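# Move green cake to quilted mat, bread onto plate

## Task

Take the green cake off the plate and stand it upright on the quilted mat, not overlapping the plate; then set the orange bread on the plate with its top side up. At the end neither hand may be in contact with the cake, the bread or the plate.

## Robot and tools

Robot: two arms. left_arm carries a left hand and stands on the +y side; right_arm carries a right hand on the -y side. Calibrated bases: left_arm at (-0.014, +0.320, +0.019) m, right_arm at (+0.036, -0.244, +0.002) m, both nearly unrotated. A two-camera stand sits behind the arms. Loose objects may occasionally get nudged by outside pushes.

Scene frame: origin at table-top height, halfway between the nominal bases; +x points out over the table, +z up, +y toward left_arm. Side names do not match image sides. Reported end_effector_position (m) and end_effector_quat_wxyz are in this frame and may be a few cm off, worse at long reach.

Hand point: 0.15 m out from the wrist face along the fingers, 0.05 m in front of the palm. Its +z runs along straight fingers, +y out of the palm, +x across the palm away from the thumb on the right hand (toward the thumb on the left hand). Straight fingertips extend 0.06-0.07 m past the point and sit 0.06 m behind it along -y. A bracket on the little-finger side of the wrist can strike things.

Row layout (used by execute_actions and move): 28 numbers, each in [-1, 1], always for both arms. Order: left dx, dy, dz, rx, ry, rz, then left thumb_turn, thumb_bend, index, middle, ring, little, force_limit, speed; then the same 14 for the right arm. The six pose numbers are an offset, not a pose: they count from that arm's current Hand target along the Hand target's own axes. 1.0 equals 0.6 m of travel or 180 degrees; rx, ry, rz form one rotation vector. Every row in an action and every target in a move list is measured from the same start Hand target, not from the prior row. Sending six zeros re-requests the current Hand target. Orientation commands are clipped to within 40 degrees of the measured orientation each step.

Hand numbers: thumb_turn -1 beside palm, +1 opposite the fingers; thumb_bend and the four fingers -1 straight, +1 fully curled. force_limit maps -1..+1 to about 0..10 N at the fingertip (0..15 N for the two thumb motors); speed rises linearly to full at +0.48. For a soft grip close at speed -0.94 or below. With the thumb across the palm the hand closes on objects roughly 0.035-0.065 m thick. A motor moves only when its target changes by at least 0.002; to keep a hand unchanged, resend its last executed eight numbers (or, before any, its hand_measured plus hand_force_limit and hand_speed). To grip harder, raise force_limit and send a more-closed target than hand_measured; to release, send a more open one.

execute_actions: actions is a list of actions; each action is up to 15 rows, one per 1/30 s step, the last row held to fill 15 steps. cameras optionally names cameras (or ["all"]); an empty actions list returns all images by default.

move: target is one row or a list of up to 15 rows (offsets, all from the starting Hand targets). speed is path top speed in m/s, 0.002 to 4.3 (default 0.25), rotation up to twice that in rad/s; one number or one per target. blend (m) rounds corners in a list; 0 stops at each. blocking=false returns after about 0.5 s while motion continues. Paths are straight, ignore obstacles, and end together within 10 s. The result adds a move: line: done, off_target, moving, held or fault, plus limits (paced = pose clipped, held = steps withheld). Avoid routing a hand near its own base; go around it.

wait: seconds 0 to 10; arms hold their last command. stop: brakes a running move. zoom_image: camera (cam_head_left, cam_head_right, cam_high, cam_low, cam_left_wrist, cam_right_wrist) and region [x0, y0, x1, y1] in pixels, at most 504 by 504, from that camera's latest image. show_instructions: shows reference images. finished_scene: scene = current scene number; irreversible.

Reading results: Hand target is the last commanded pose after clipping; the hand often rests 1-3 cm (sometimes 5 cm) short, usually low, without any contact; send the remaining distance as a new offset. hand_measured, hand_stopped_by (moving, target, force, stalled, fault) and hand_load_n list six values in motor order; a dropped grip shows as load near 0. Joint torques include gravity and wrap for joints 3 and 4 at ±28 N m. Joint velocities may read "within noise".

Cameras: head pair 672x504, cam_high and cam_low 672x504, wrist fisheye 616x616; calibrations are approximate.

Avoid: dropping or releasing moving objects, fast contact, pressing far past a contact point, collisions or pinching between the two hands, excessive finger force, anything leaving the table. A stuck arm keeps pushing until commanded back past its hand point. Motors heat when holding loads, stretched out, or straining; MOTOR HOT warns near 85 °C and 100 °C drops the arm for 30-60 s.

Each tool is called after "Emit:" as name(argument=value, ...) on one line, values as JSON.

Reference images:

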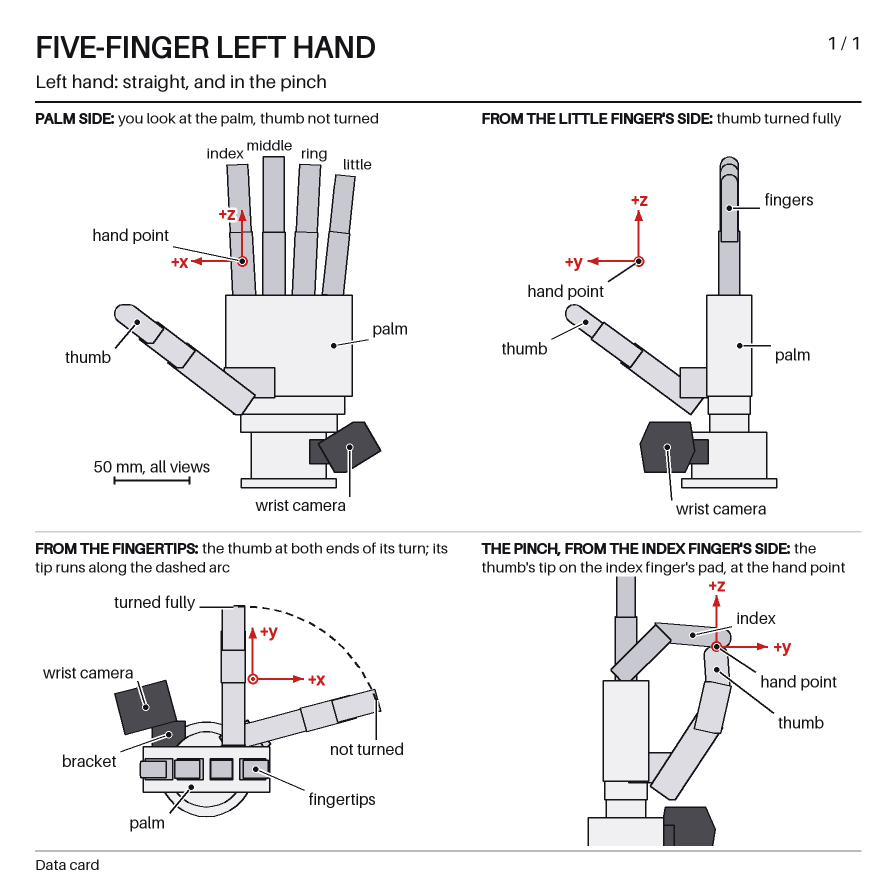

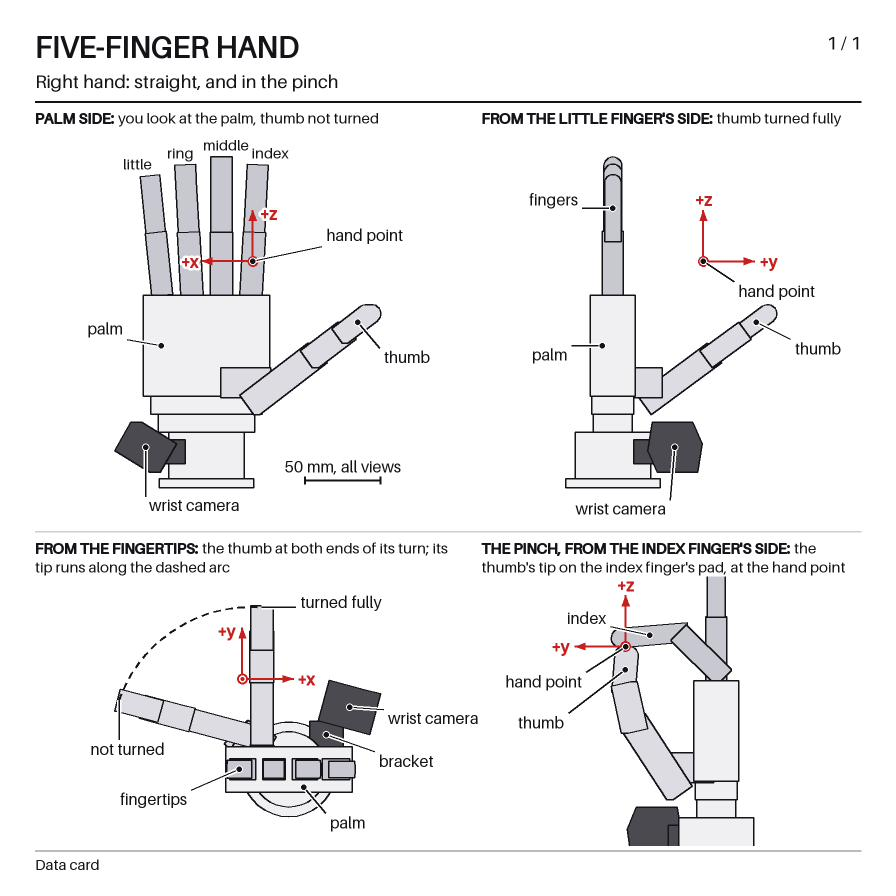

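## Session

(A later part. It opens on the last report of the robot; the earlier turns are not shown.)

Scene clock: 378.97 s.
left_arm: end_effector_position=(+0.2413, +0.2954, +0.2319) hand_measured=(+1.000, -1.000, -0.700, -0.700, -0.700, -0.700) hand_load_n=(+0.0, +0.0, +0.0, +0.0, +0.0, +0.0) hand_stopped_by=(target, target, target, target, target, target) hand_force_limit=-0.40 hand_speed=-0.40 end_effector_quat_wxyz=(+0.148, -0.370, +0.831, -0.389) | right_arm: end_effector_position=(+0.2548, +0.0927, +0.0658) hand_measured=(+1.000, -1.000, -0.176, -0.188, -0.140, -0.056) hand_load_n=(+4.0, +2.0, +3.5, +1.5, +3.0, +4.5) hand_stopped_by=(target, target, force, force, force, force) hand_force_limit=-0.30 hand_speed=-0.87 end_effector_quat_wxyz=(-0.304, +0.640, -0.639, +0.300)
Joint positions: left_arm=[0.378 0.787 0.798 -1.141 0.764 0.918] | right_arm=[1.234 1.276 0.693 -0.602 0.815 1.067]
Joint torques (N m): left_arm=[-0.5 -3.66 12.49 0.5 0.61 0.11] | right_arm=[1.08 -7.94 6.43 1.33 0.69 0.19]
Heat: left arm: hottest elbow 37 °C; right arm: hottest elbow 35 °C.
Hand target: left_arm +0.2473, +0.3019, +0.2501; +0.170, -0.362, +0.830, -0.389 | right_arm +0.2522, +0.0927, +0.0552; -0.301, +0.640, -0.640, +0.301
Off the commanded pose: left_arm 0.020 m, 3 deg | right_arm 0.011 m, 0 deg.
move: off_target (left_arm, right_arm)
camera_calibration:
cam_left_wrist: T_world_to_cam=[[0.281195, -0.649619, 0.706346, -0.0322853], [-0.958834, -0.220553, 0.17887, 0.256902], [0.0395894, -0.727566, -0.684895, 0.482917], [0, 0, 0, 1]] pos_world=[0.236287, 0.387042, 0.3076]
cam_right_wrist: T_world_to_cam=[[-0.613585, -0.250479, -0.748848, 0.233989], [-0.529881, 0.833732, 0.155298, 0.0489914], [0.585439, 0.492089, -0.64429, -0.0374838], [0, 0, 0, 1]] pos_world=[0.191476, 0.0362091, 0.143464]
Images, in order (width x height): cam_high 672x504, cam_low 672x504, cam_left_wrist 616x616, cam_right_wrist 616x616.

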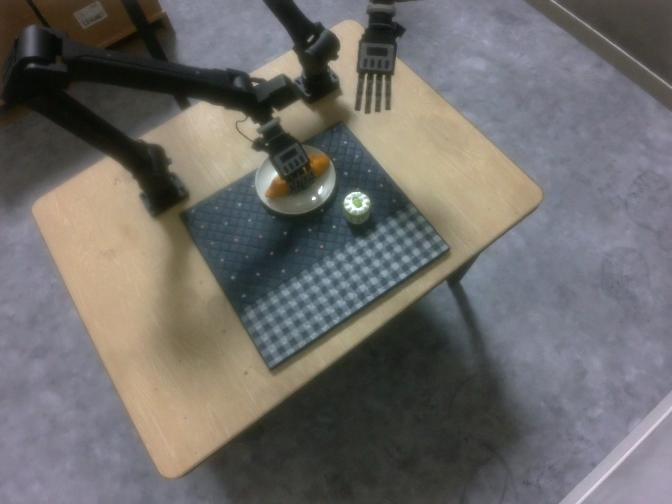

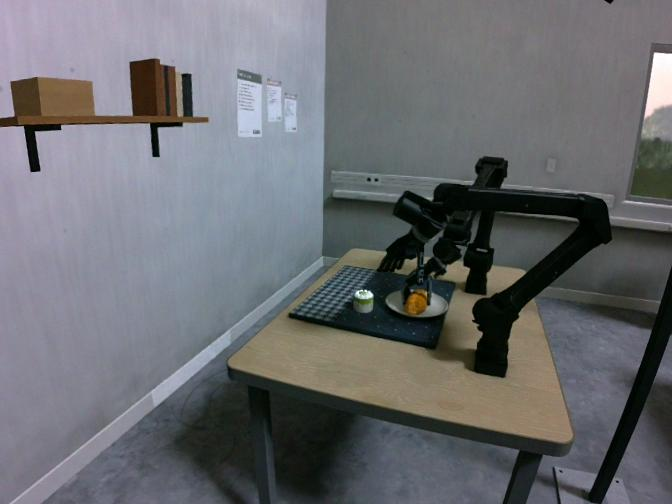

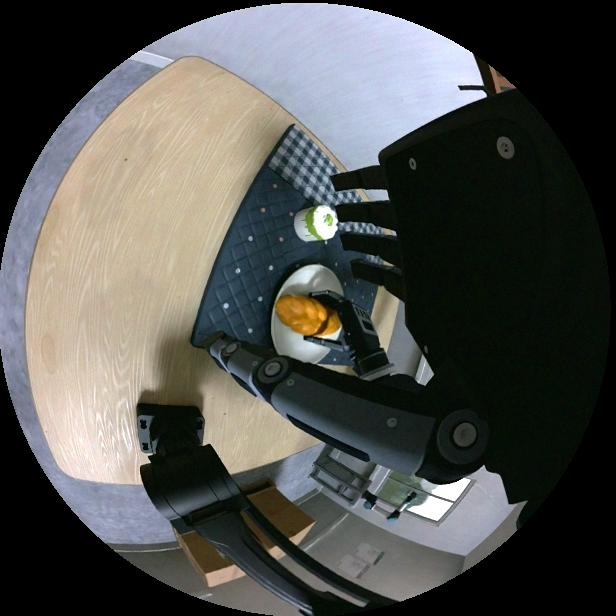

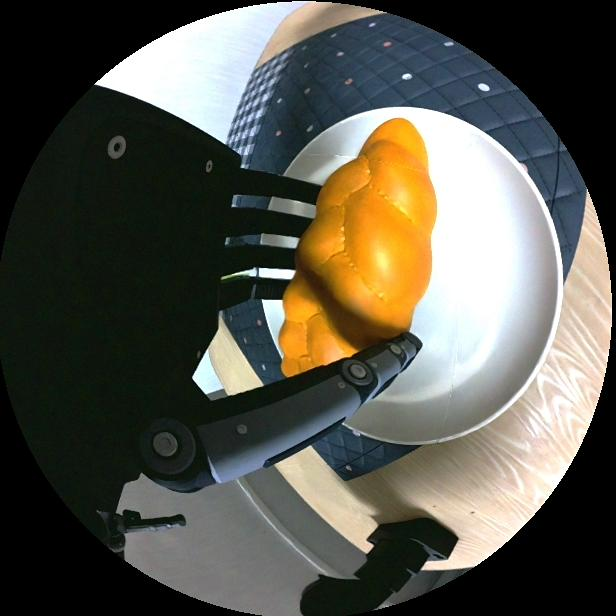

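Emit:
move(target=[[0,0,0,0,0,0,1,-1,-0.7,-0.7,-0.7,-0.7,-0.4,-0.4, 0.0217,-0.0513,-0.0425,0,0,0,1,-1,0.3,0.3,0.3,0.3,-0.3,-0.87],[0,0,0,0,0,0,1,-1,-0.7,-0.7,-0.7,-0.7,-0.4,-0.4, 0.0217,-0.01,-0.008,0,0,0,1,-1,0.3,0.3,0.3,0.3,-0.3,-0.87]], speed=0.06, cameras=["cam_high","cam_low","cam_left_wrist"])

Emit:
zoom_image(camera="cam_high", region=[230, 120, 350, 240])

Emit:
zoom_image(camera="cam_left_wrist", region=[230, 230, 390, 390])

Scene clock: 394.10 s.
left_arm: end_effector_position=(+0.2413, +0.2954, +0.2319) hand_measured=(+1.000, -1.000, -0.700, -0.700, -0.700, -0.700) hand_load_n=(+0.0, +0.0, -0.5, +0.0, +0.0, +0.0) hand_stopped_by=(target, target, target, target, target, target) hand_force_limit=-0.40 hand_speed=-0.40 end_effector_quat_wxyz=(+0.148, -0.370, +0.831, -0.389) | right_arm: end_effector_position=(+0.2505, +0.0812, +0.0703) hand_measured=(+1.000, -1.000, -0.176, -0.188, -0.140, -0.056) hand_load_n=(+4.0, +2.0, +3.5, +2.0, +3.0, +4.0) hand_stopped_by=(target, target, force, force, force, force) hand_force_limit=-0.30 hand_speed=-0.87 end_effector_quat_wxyz=(-0.305, +0.639, -0.640, +0.299)
Joint positions: left_arm=[0.378 0.787 0.798 -1.141 0.764 0.918] | right_arm=[1.234 1.23 0.668 -0.619 0.814 1.067]
Joint torques (N m): left_arm=[0.03 -3.78 12.66 0.43 0.6 0.06] | right_arm=[0.03 -7.71 6.86 1.32 0.55 -0.02]
Heat: left arm: hottest elbow 37 °C; right arm: hottest elbow 35 °C.
Hand target: left_arm +0.2473, +0.3019, +0.2501; +0.170, -0.362, +0.830, -0.389 | right_arm +0.2523, +0.0797, +0.0628; -0.301, +0.640, -0.640, +0.301
Off the commanded pose: left_arm 0.020 m, 3 deg | right_arm 0.008 m, 1 deg.
move: off_target (left_arm)
camera_calibration:
cam_left_wrist: T_world_to_cam=[[0.281195, -0.649619, 0.706346, -0.0322853], [-0.958834, -0.220553, 0.17887, 0.256902], [0.0395894, -0.727566, -0.684895, 0.482917], [0, 0, 0, 1]] pos_world=[0.236287, 0.387042, 0.3076]
Images, in order (width x height): cam_high 672x504, cam_low 672x504, cam_left_wrist 616x616.

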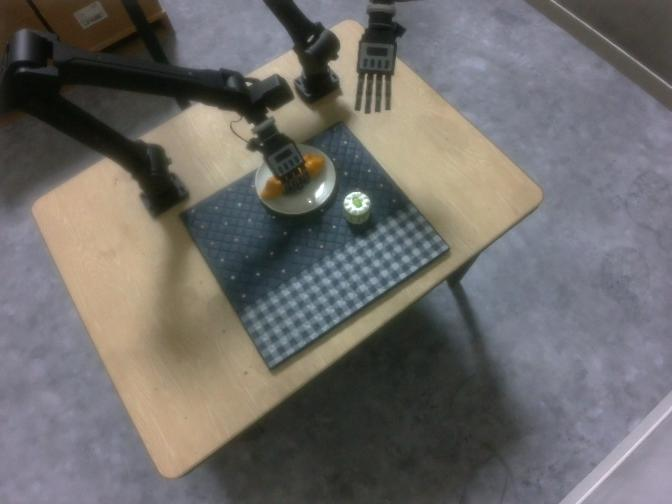

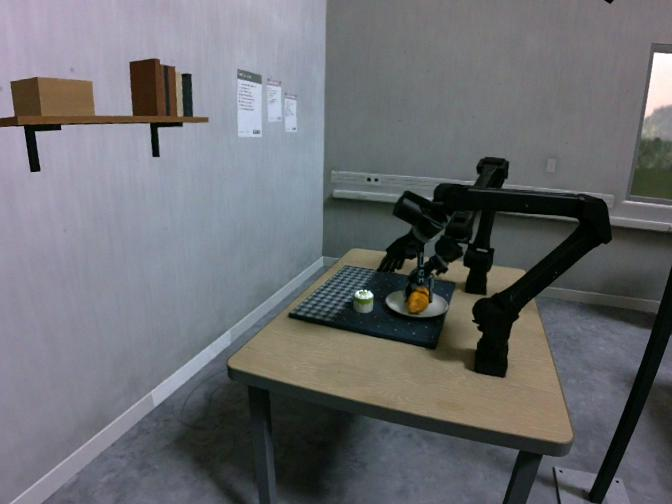

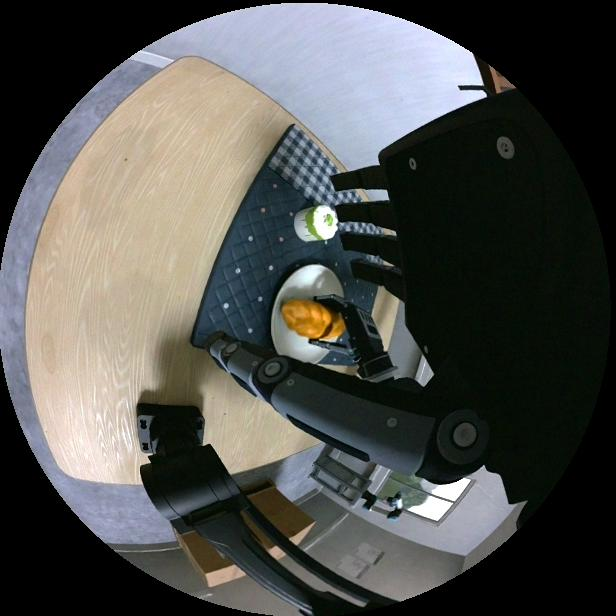

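Scaled by 4.200 from the camera's 672x504 image, which has a finer 960x720 frame.

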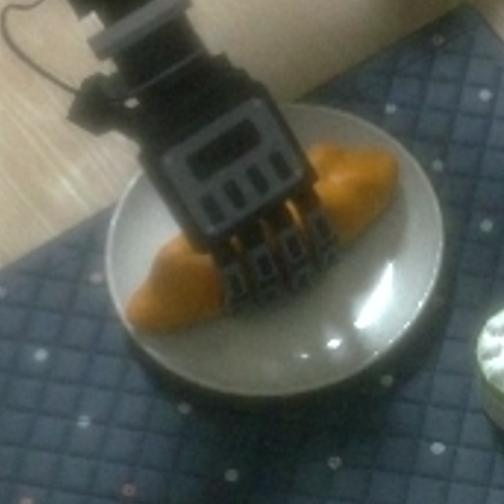

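Scaled by 3.150 from the camera's 616x616 image, which has a finer 880x880 frame.

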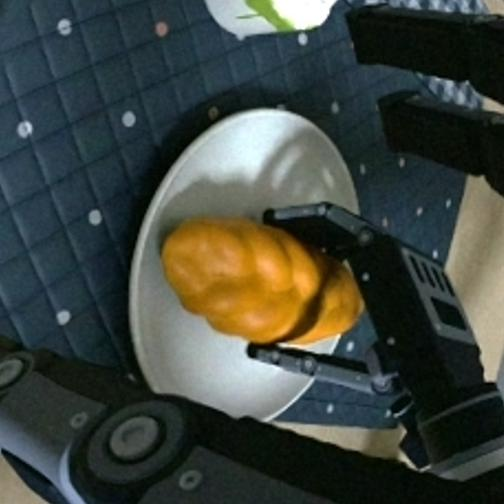

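Emit:
move(target=[[0,0,0,0,0,0,1,-1,-0.7,-0.7,-0.7,-0.7,-0.4,-0.4, -0.0167,-0.0246,-0.0095,0,0,0,1,-1,0.3,0.3,0.3,0.3,-0.3,-0.87],[0,0,0,0,0,0,1,-1,-0.7,-0.7,-0.7,-0.7,-0.4,-0.4, -0.0133,0.0101,0.0192,0,0,0,1,-1,0.3,0.3,0.3,0.3,-0.3,-0.87]], speed=0.06, cameras=["cam_high","cam_low","cam_left_wrist"])

Emit:
zoom_image(camera="cam_high", region=[230, 120, 350, 240])

Emit:
zoom_image(camera="cam_left_wrist", region=[230, 230, 390, 390])

Scene clock: 405.20 s.
left_arm: end_effector_position=(+0.2413, +0.2954, +0.2319) hand_measured=(+1.000, -1.000, -0.700, -0.700, -0.700, -0.700) hand_load_n=(+0.0, +0.0, -0.5, +0.0, +0.0, +0.0) hand_stopped_by=(target, target, target, target, target, target) hand_force_limit=-0.40 hand_speed=-0.40 end_effector_quat_wxyz=(+0.148, -0.370, +0.831, -0.389) | right_arm: end_effector_position=(+0.2544, +0.0872, +0.0609) hand_measured=(+1.000, -1.000, -0.176, -0.188, -0.140, -0.056) hand_load_n=(+3.0, +2.0, +3.0, +2.0, +3.0, +4.0) hand_stopped_by=(target, target, force, force, force, force) hand_force_limit=-0.30 hand_speed=-0.87 end_effector_quat_wxyz=(-0.305, +0.639, -0.639, +0.299)
Joint positions: left_arm=[0.378 0.787 0.798 -1.141 0.764 0.918] | right_arm=[1.23 1.267 0.668 -0.576 0.813 1.06]
Joint torques (N m): left_arm=[-0.67 -3.96 12.63 0.54 0.61 0.1] | right_arm=[-0.15 -7.24 6.9 1.68 0.49 0]
Heat: left arm: hottest elbow 37 °C; right arm: hottest elbow 34 °C.
Hand target: left_arm +0.2473, +0.3019, +0.2501; +0.170, -0.362, +0.830, -0.389 | right_arm +0.2572, +0.0877, +0.0508; -0.301, +0.640, -0.639, +0.301
Off the commanded pose: left_arm 0.020 m, 3 deg | right_arm 0.010 m, 1 deg.
move: off_target (left_arm)
camera_calibration:
cam_left_wrist: T_world_to_cam=[[0.281195, -0.649619, 0.706346, -0.0322853], [-0.958834, -0.220553, 0.17887, 0.256902], [0.0395894, -0.727566, -0.684895, 0.482917], [0, 0, 0, 1]] pos_world=[0.236287, 0.387042, 0.3076]
Images, in order (width x height): cam_high 672x504, cam_low 672x504, cam_left_wrist 616x616.

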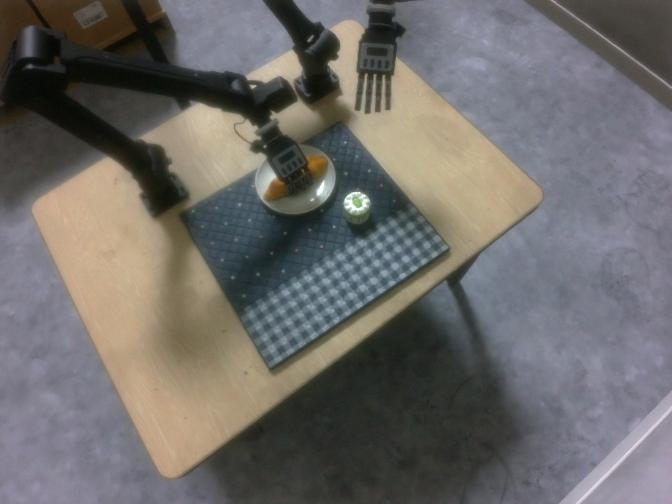

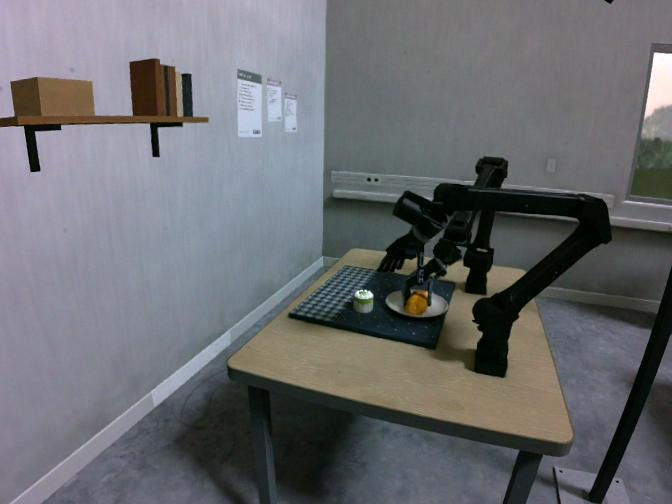

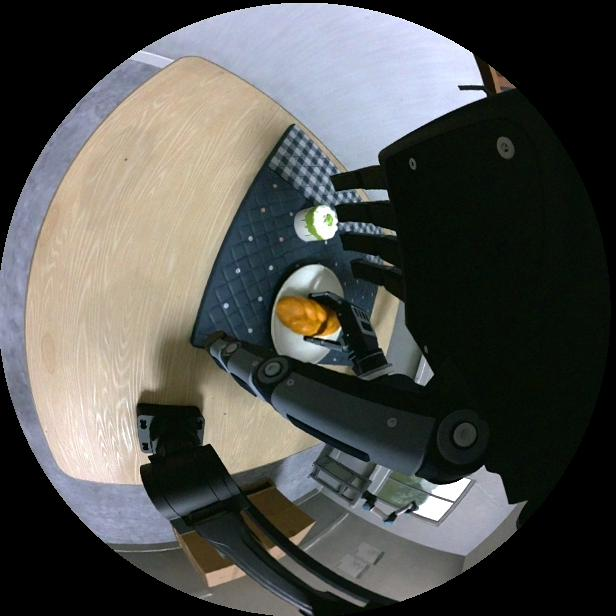

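Scaled by 4.200 from the camera's 672x504 image, which has a finer 960x720 frame.

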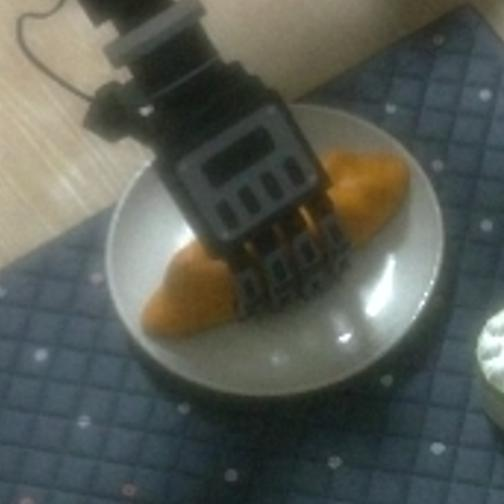

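Scaled by 3.150 from the camera's 616x616 image, which has a finer 880x880 frame.

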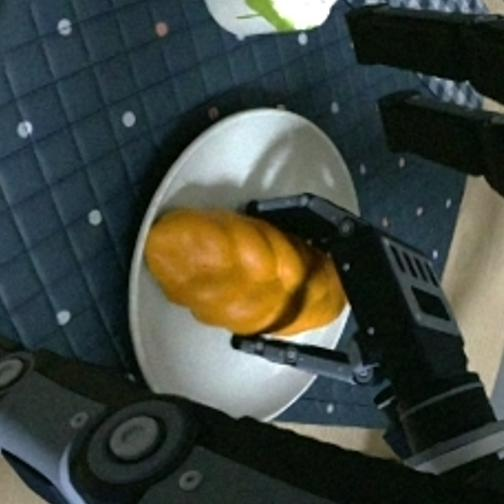

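Emit:
move(target=[[0,0,0,0,0,0,1,-1,-0.7,-0.7,-0.7,-0.7,-0.4,-0.4, 0,0,0,0,0,0,1,-1,-0.6,-0.6,-0.6,-0.6,-0.3,-0.4],[0,0,0,0,0,0,1,-1,-0.7,-0.7,-0.7,-0.7,-0.4,-0.4, 0,0.0005,-0.032,0,0,0,1,-1,-0.6,-0.6,-0.6,-0.6,-0.3,-0.4],[0,0,0,0,0,0,1,-1,-0.7,-0.7,-0.7,-0.7,-0.4,-0.4, 0.033,-0.1478,-0.187,0,0,0,1,-1,-0.6,-0.6,-0.6,-0.6,-0.3,-0.4],[0,0,0,0,0,0,1,-1,-0.7,-0.7,-0.7,-0.7,-0.4,-0.4, 0.333,-0.1478,-0.187,0,0,0,1,-1,-0.6,-0.6,-0.6,-0.6,-0.3,-0.4]], speed=[0.1,0.08,0.15,0.25], blend=[0,0.01,0.03,0], cameras=["all"])

Emit:
zoom_image(camera="cam_high", region=[230, 120, 380, 270])

Emit:
zoom_image(camera="cam_low", region=[340, 260, 460, 350])

Scene clock: 418.70 s.
left_arm: end_effector_position=(+0.2413, +0.2954, +0.2319) hand_measured=(+1.000, -1.000, -0.700, -0.700, -0.700, -0.700) hand_load_n=(+0.0, +0.0, +0.0, +0.0, +0.0, +0.0) hand_stopped_by=(target, target, target, target, target, target) hand_force_limit=-0.40 hand_speed=-0.40 end_effector_quat_wxyz=(+0.148, -0.370, +0.831, -0.389) | right_arm: end_effector_position=(+0.2295, -0.1064, +0.1979) hand_measured=(+1.000, -1.000, -0.600, -0.600, -0.600, -0.600) hand_load_n=(+0.0, +0.0, +0.0, +0.0, +0.0, +0.0) hand_stopped_by=(target, target, target, target, target, target) hand_force_limit=-0.30 hand_speed=-0.40 end_effector_quat_wxyz=(-0.307, +0.636, -0.642, +0.298)
Joint positions: left_arm=[0.378 0.787 0.798 -1.141 0.764 0.918] | right_arm=[0.916 0.457 0.63 -1.1 0.656 0.7]
Joint torques (N m): left_arm=[-0.5 -3.84 12.52 0.51 0.6 0.09] | right_arm=[-0.26 -0.44 7.69 0.98 0.37 -0.16]
Heat: left arm: hottest elbow 37 °C; right arm: hottest waist 33 °C.
Hand target: left_arm +0.2473, +0.3019, +0.2501; +0.170, -0.362, +0.830, -0.389 | right_arm +0.2275, -0.1120, +0.1908; -0.301, +0.640, -0.640, +0.301
Off the commanded pose: left_arm 0.020 m, 3 deg | right_arm 0.009 m, 1 deg.
move: off_target (left_arm); blend cut to 0.0094 m at target 2
camera_calibration:
cam_left_wrist: T_world_to_cam=[[0.281195, -0.649619, 0.706346, -0.0322853], [-0.958834, -0.220553, 0.17887, 0.256902], [0.0395894, -0.727566, -0.684895, 0.482917], [0, 0, 0, 1]] pos_world=[0.236287, 0.387042, 0.3076]
cam_right_wrist: T_world_to_cam=[[-0.613216, -0.239403, -0.752763, 0.269398], [-0.525874, 0.834819, 0.162889, 0.178758], [0.589426, 0.495745, -0.63782, 0.158505], [0, 0, 0, 1]] pos_world=[0.165776, -0.163314, 0.274773]

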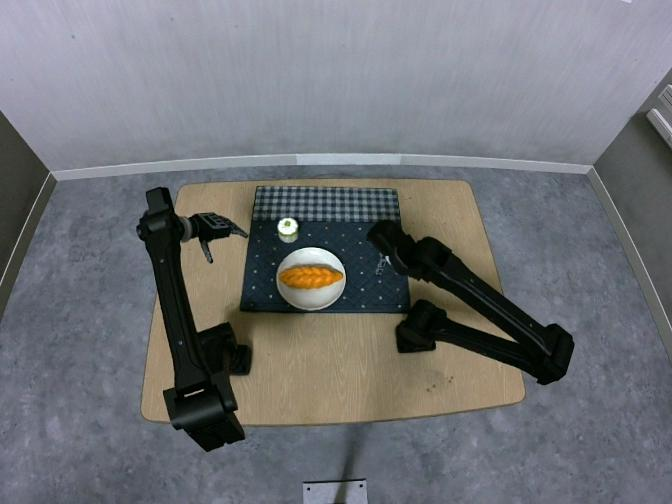

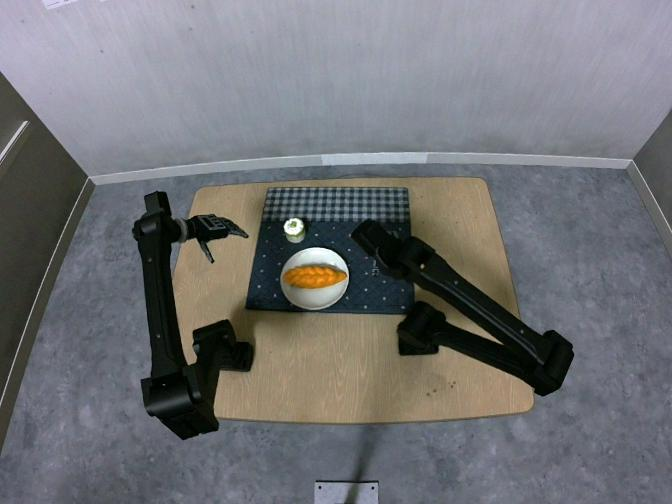

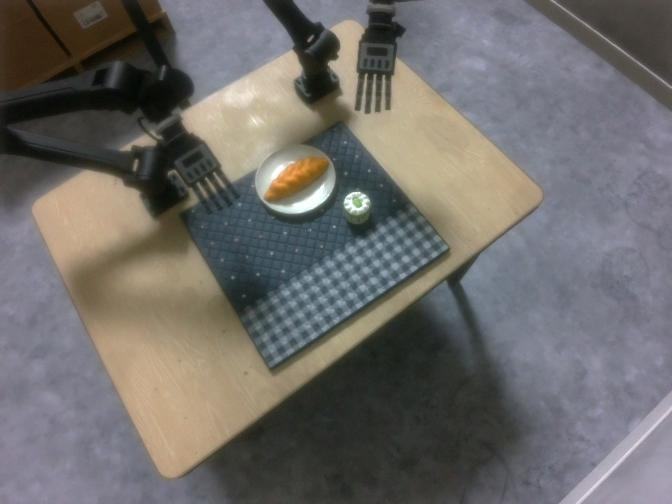

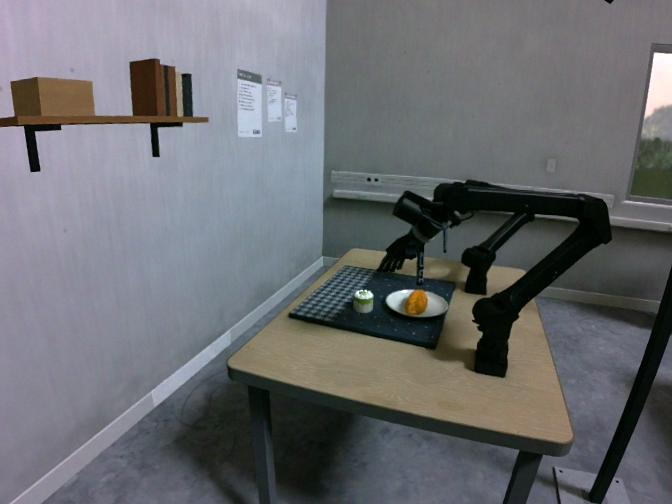

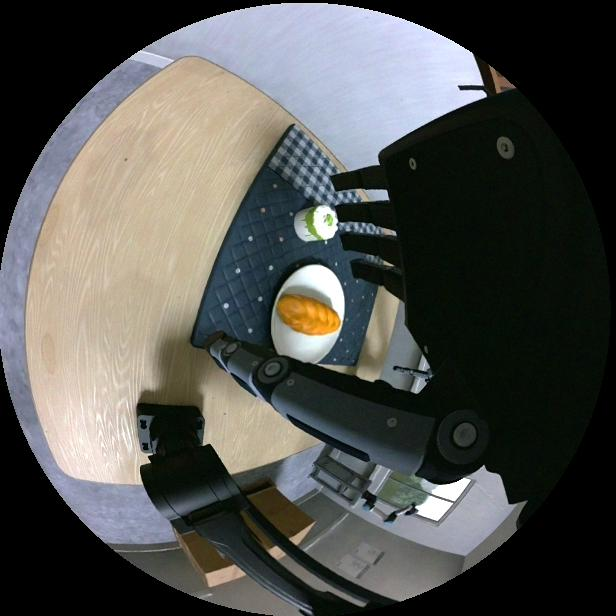

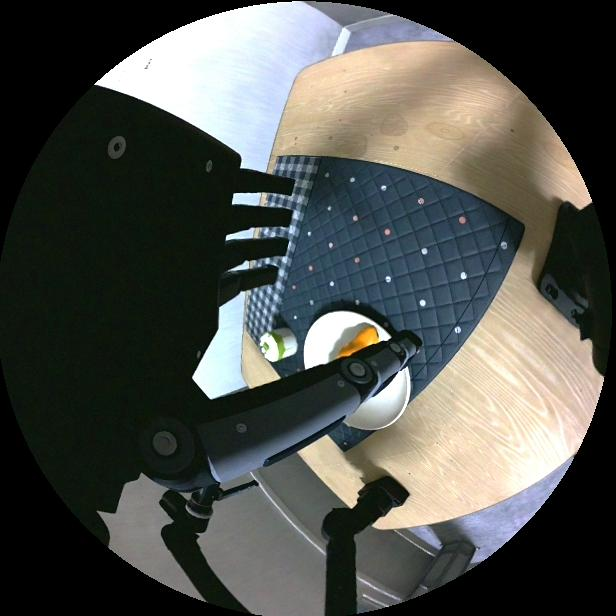

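Scaled by 3.360 from the camera's 672x504 image, which has a finer 960x720 frame.

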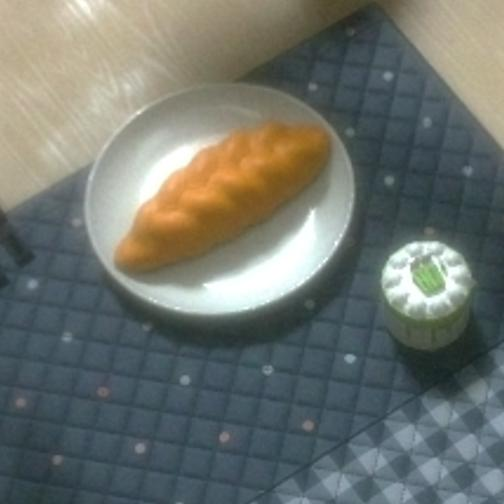

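Scaled by 4.200 from the camera's 672x504 image, which has a finer 960x720 frame.

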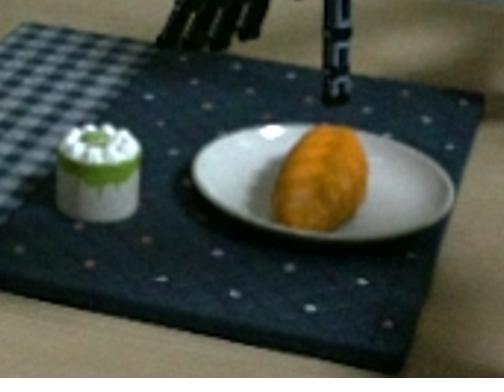

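Emit:
finished_scene(scene=1)

The scene is finished: the task was done.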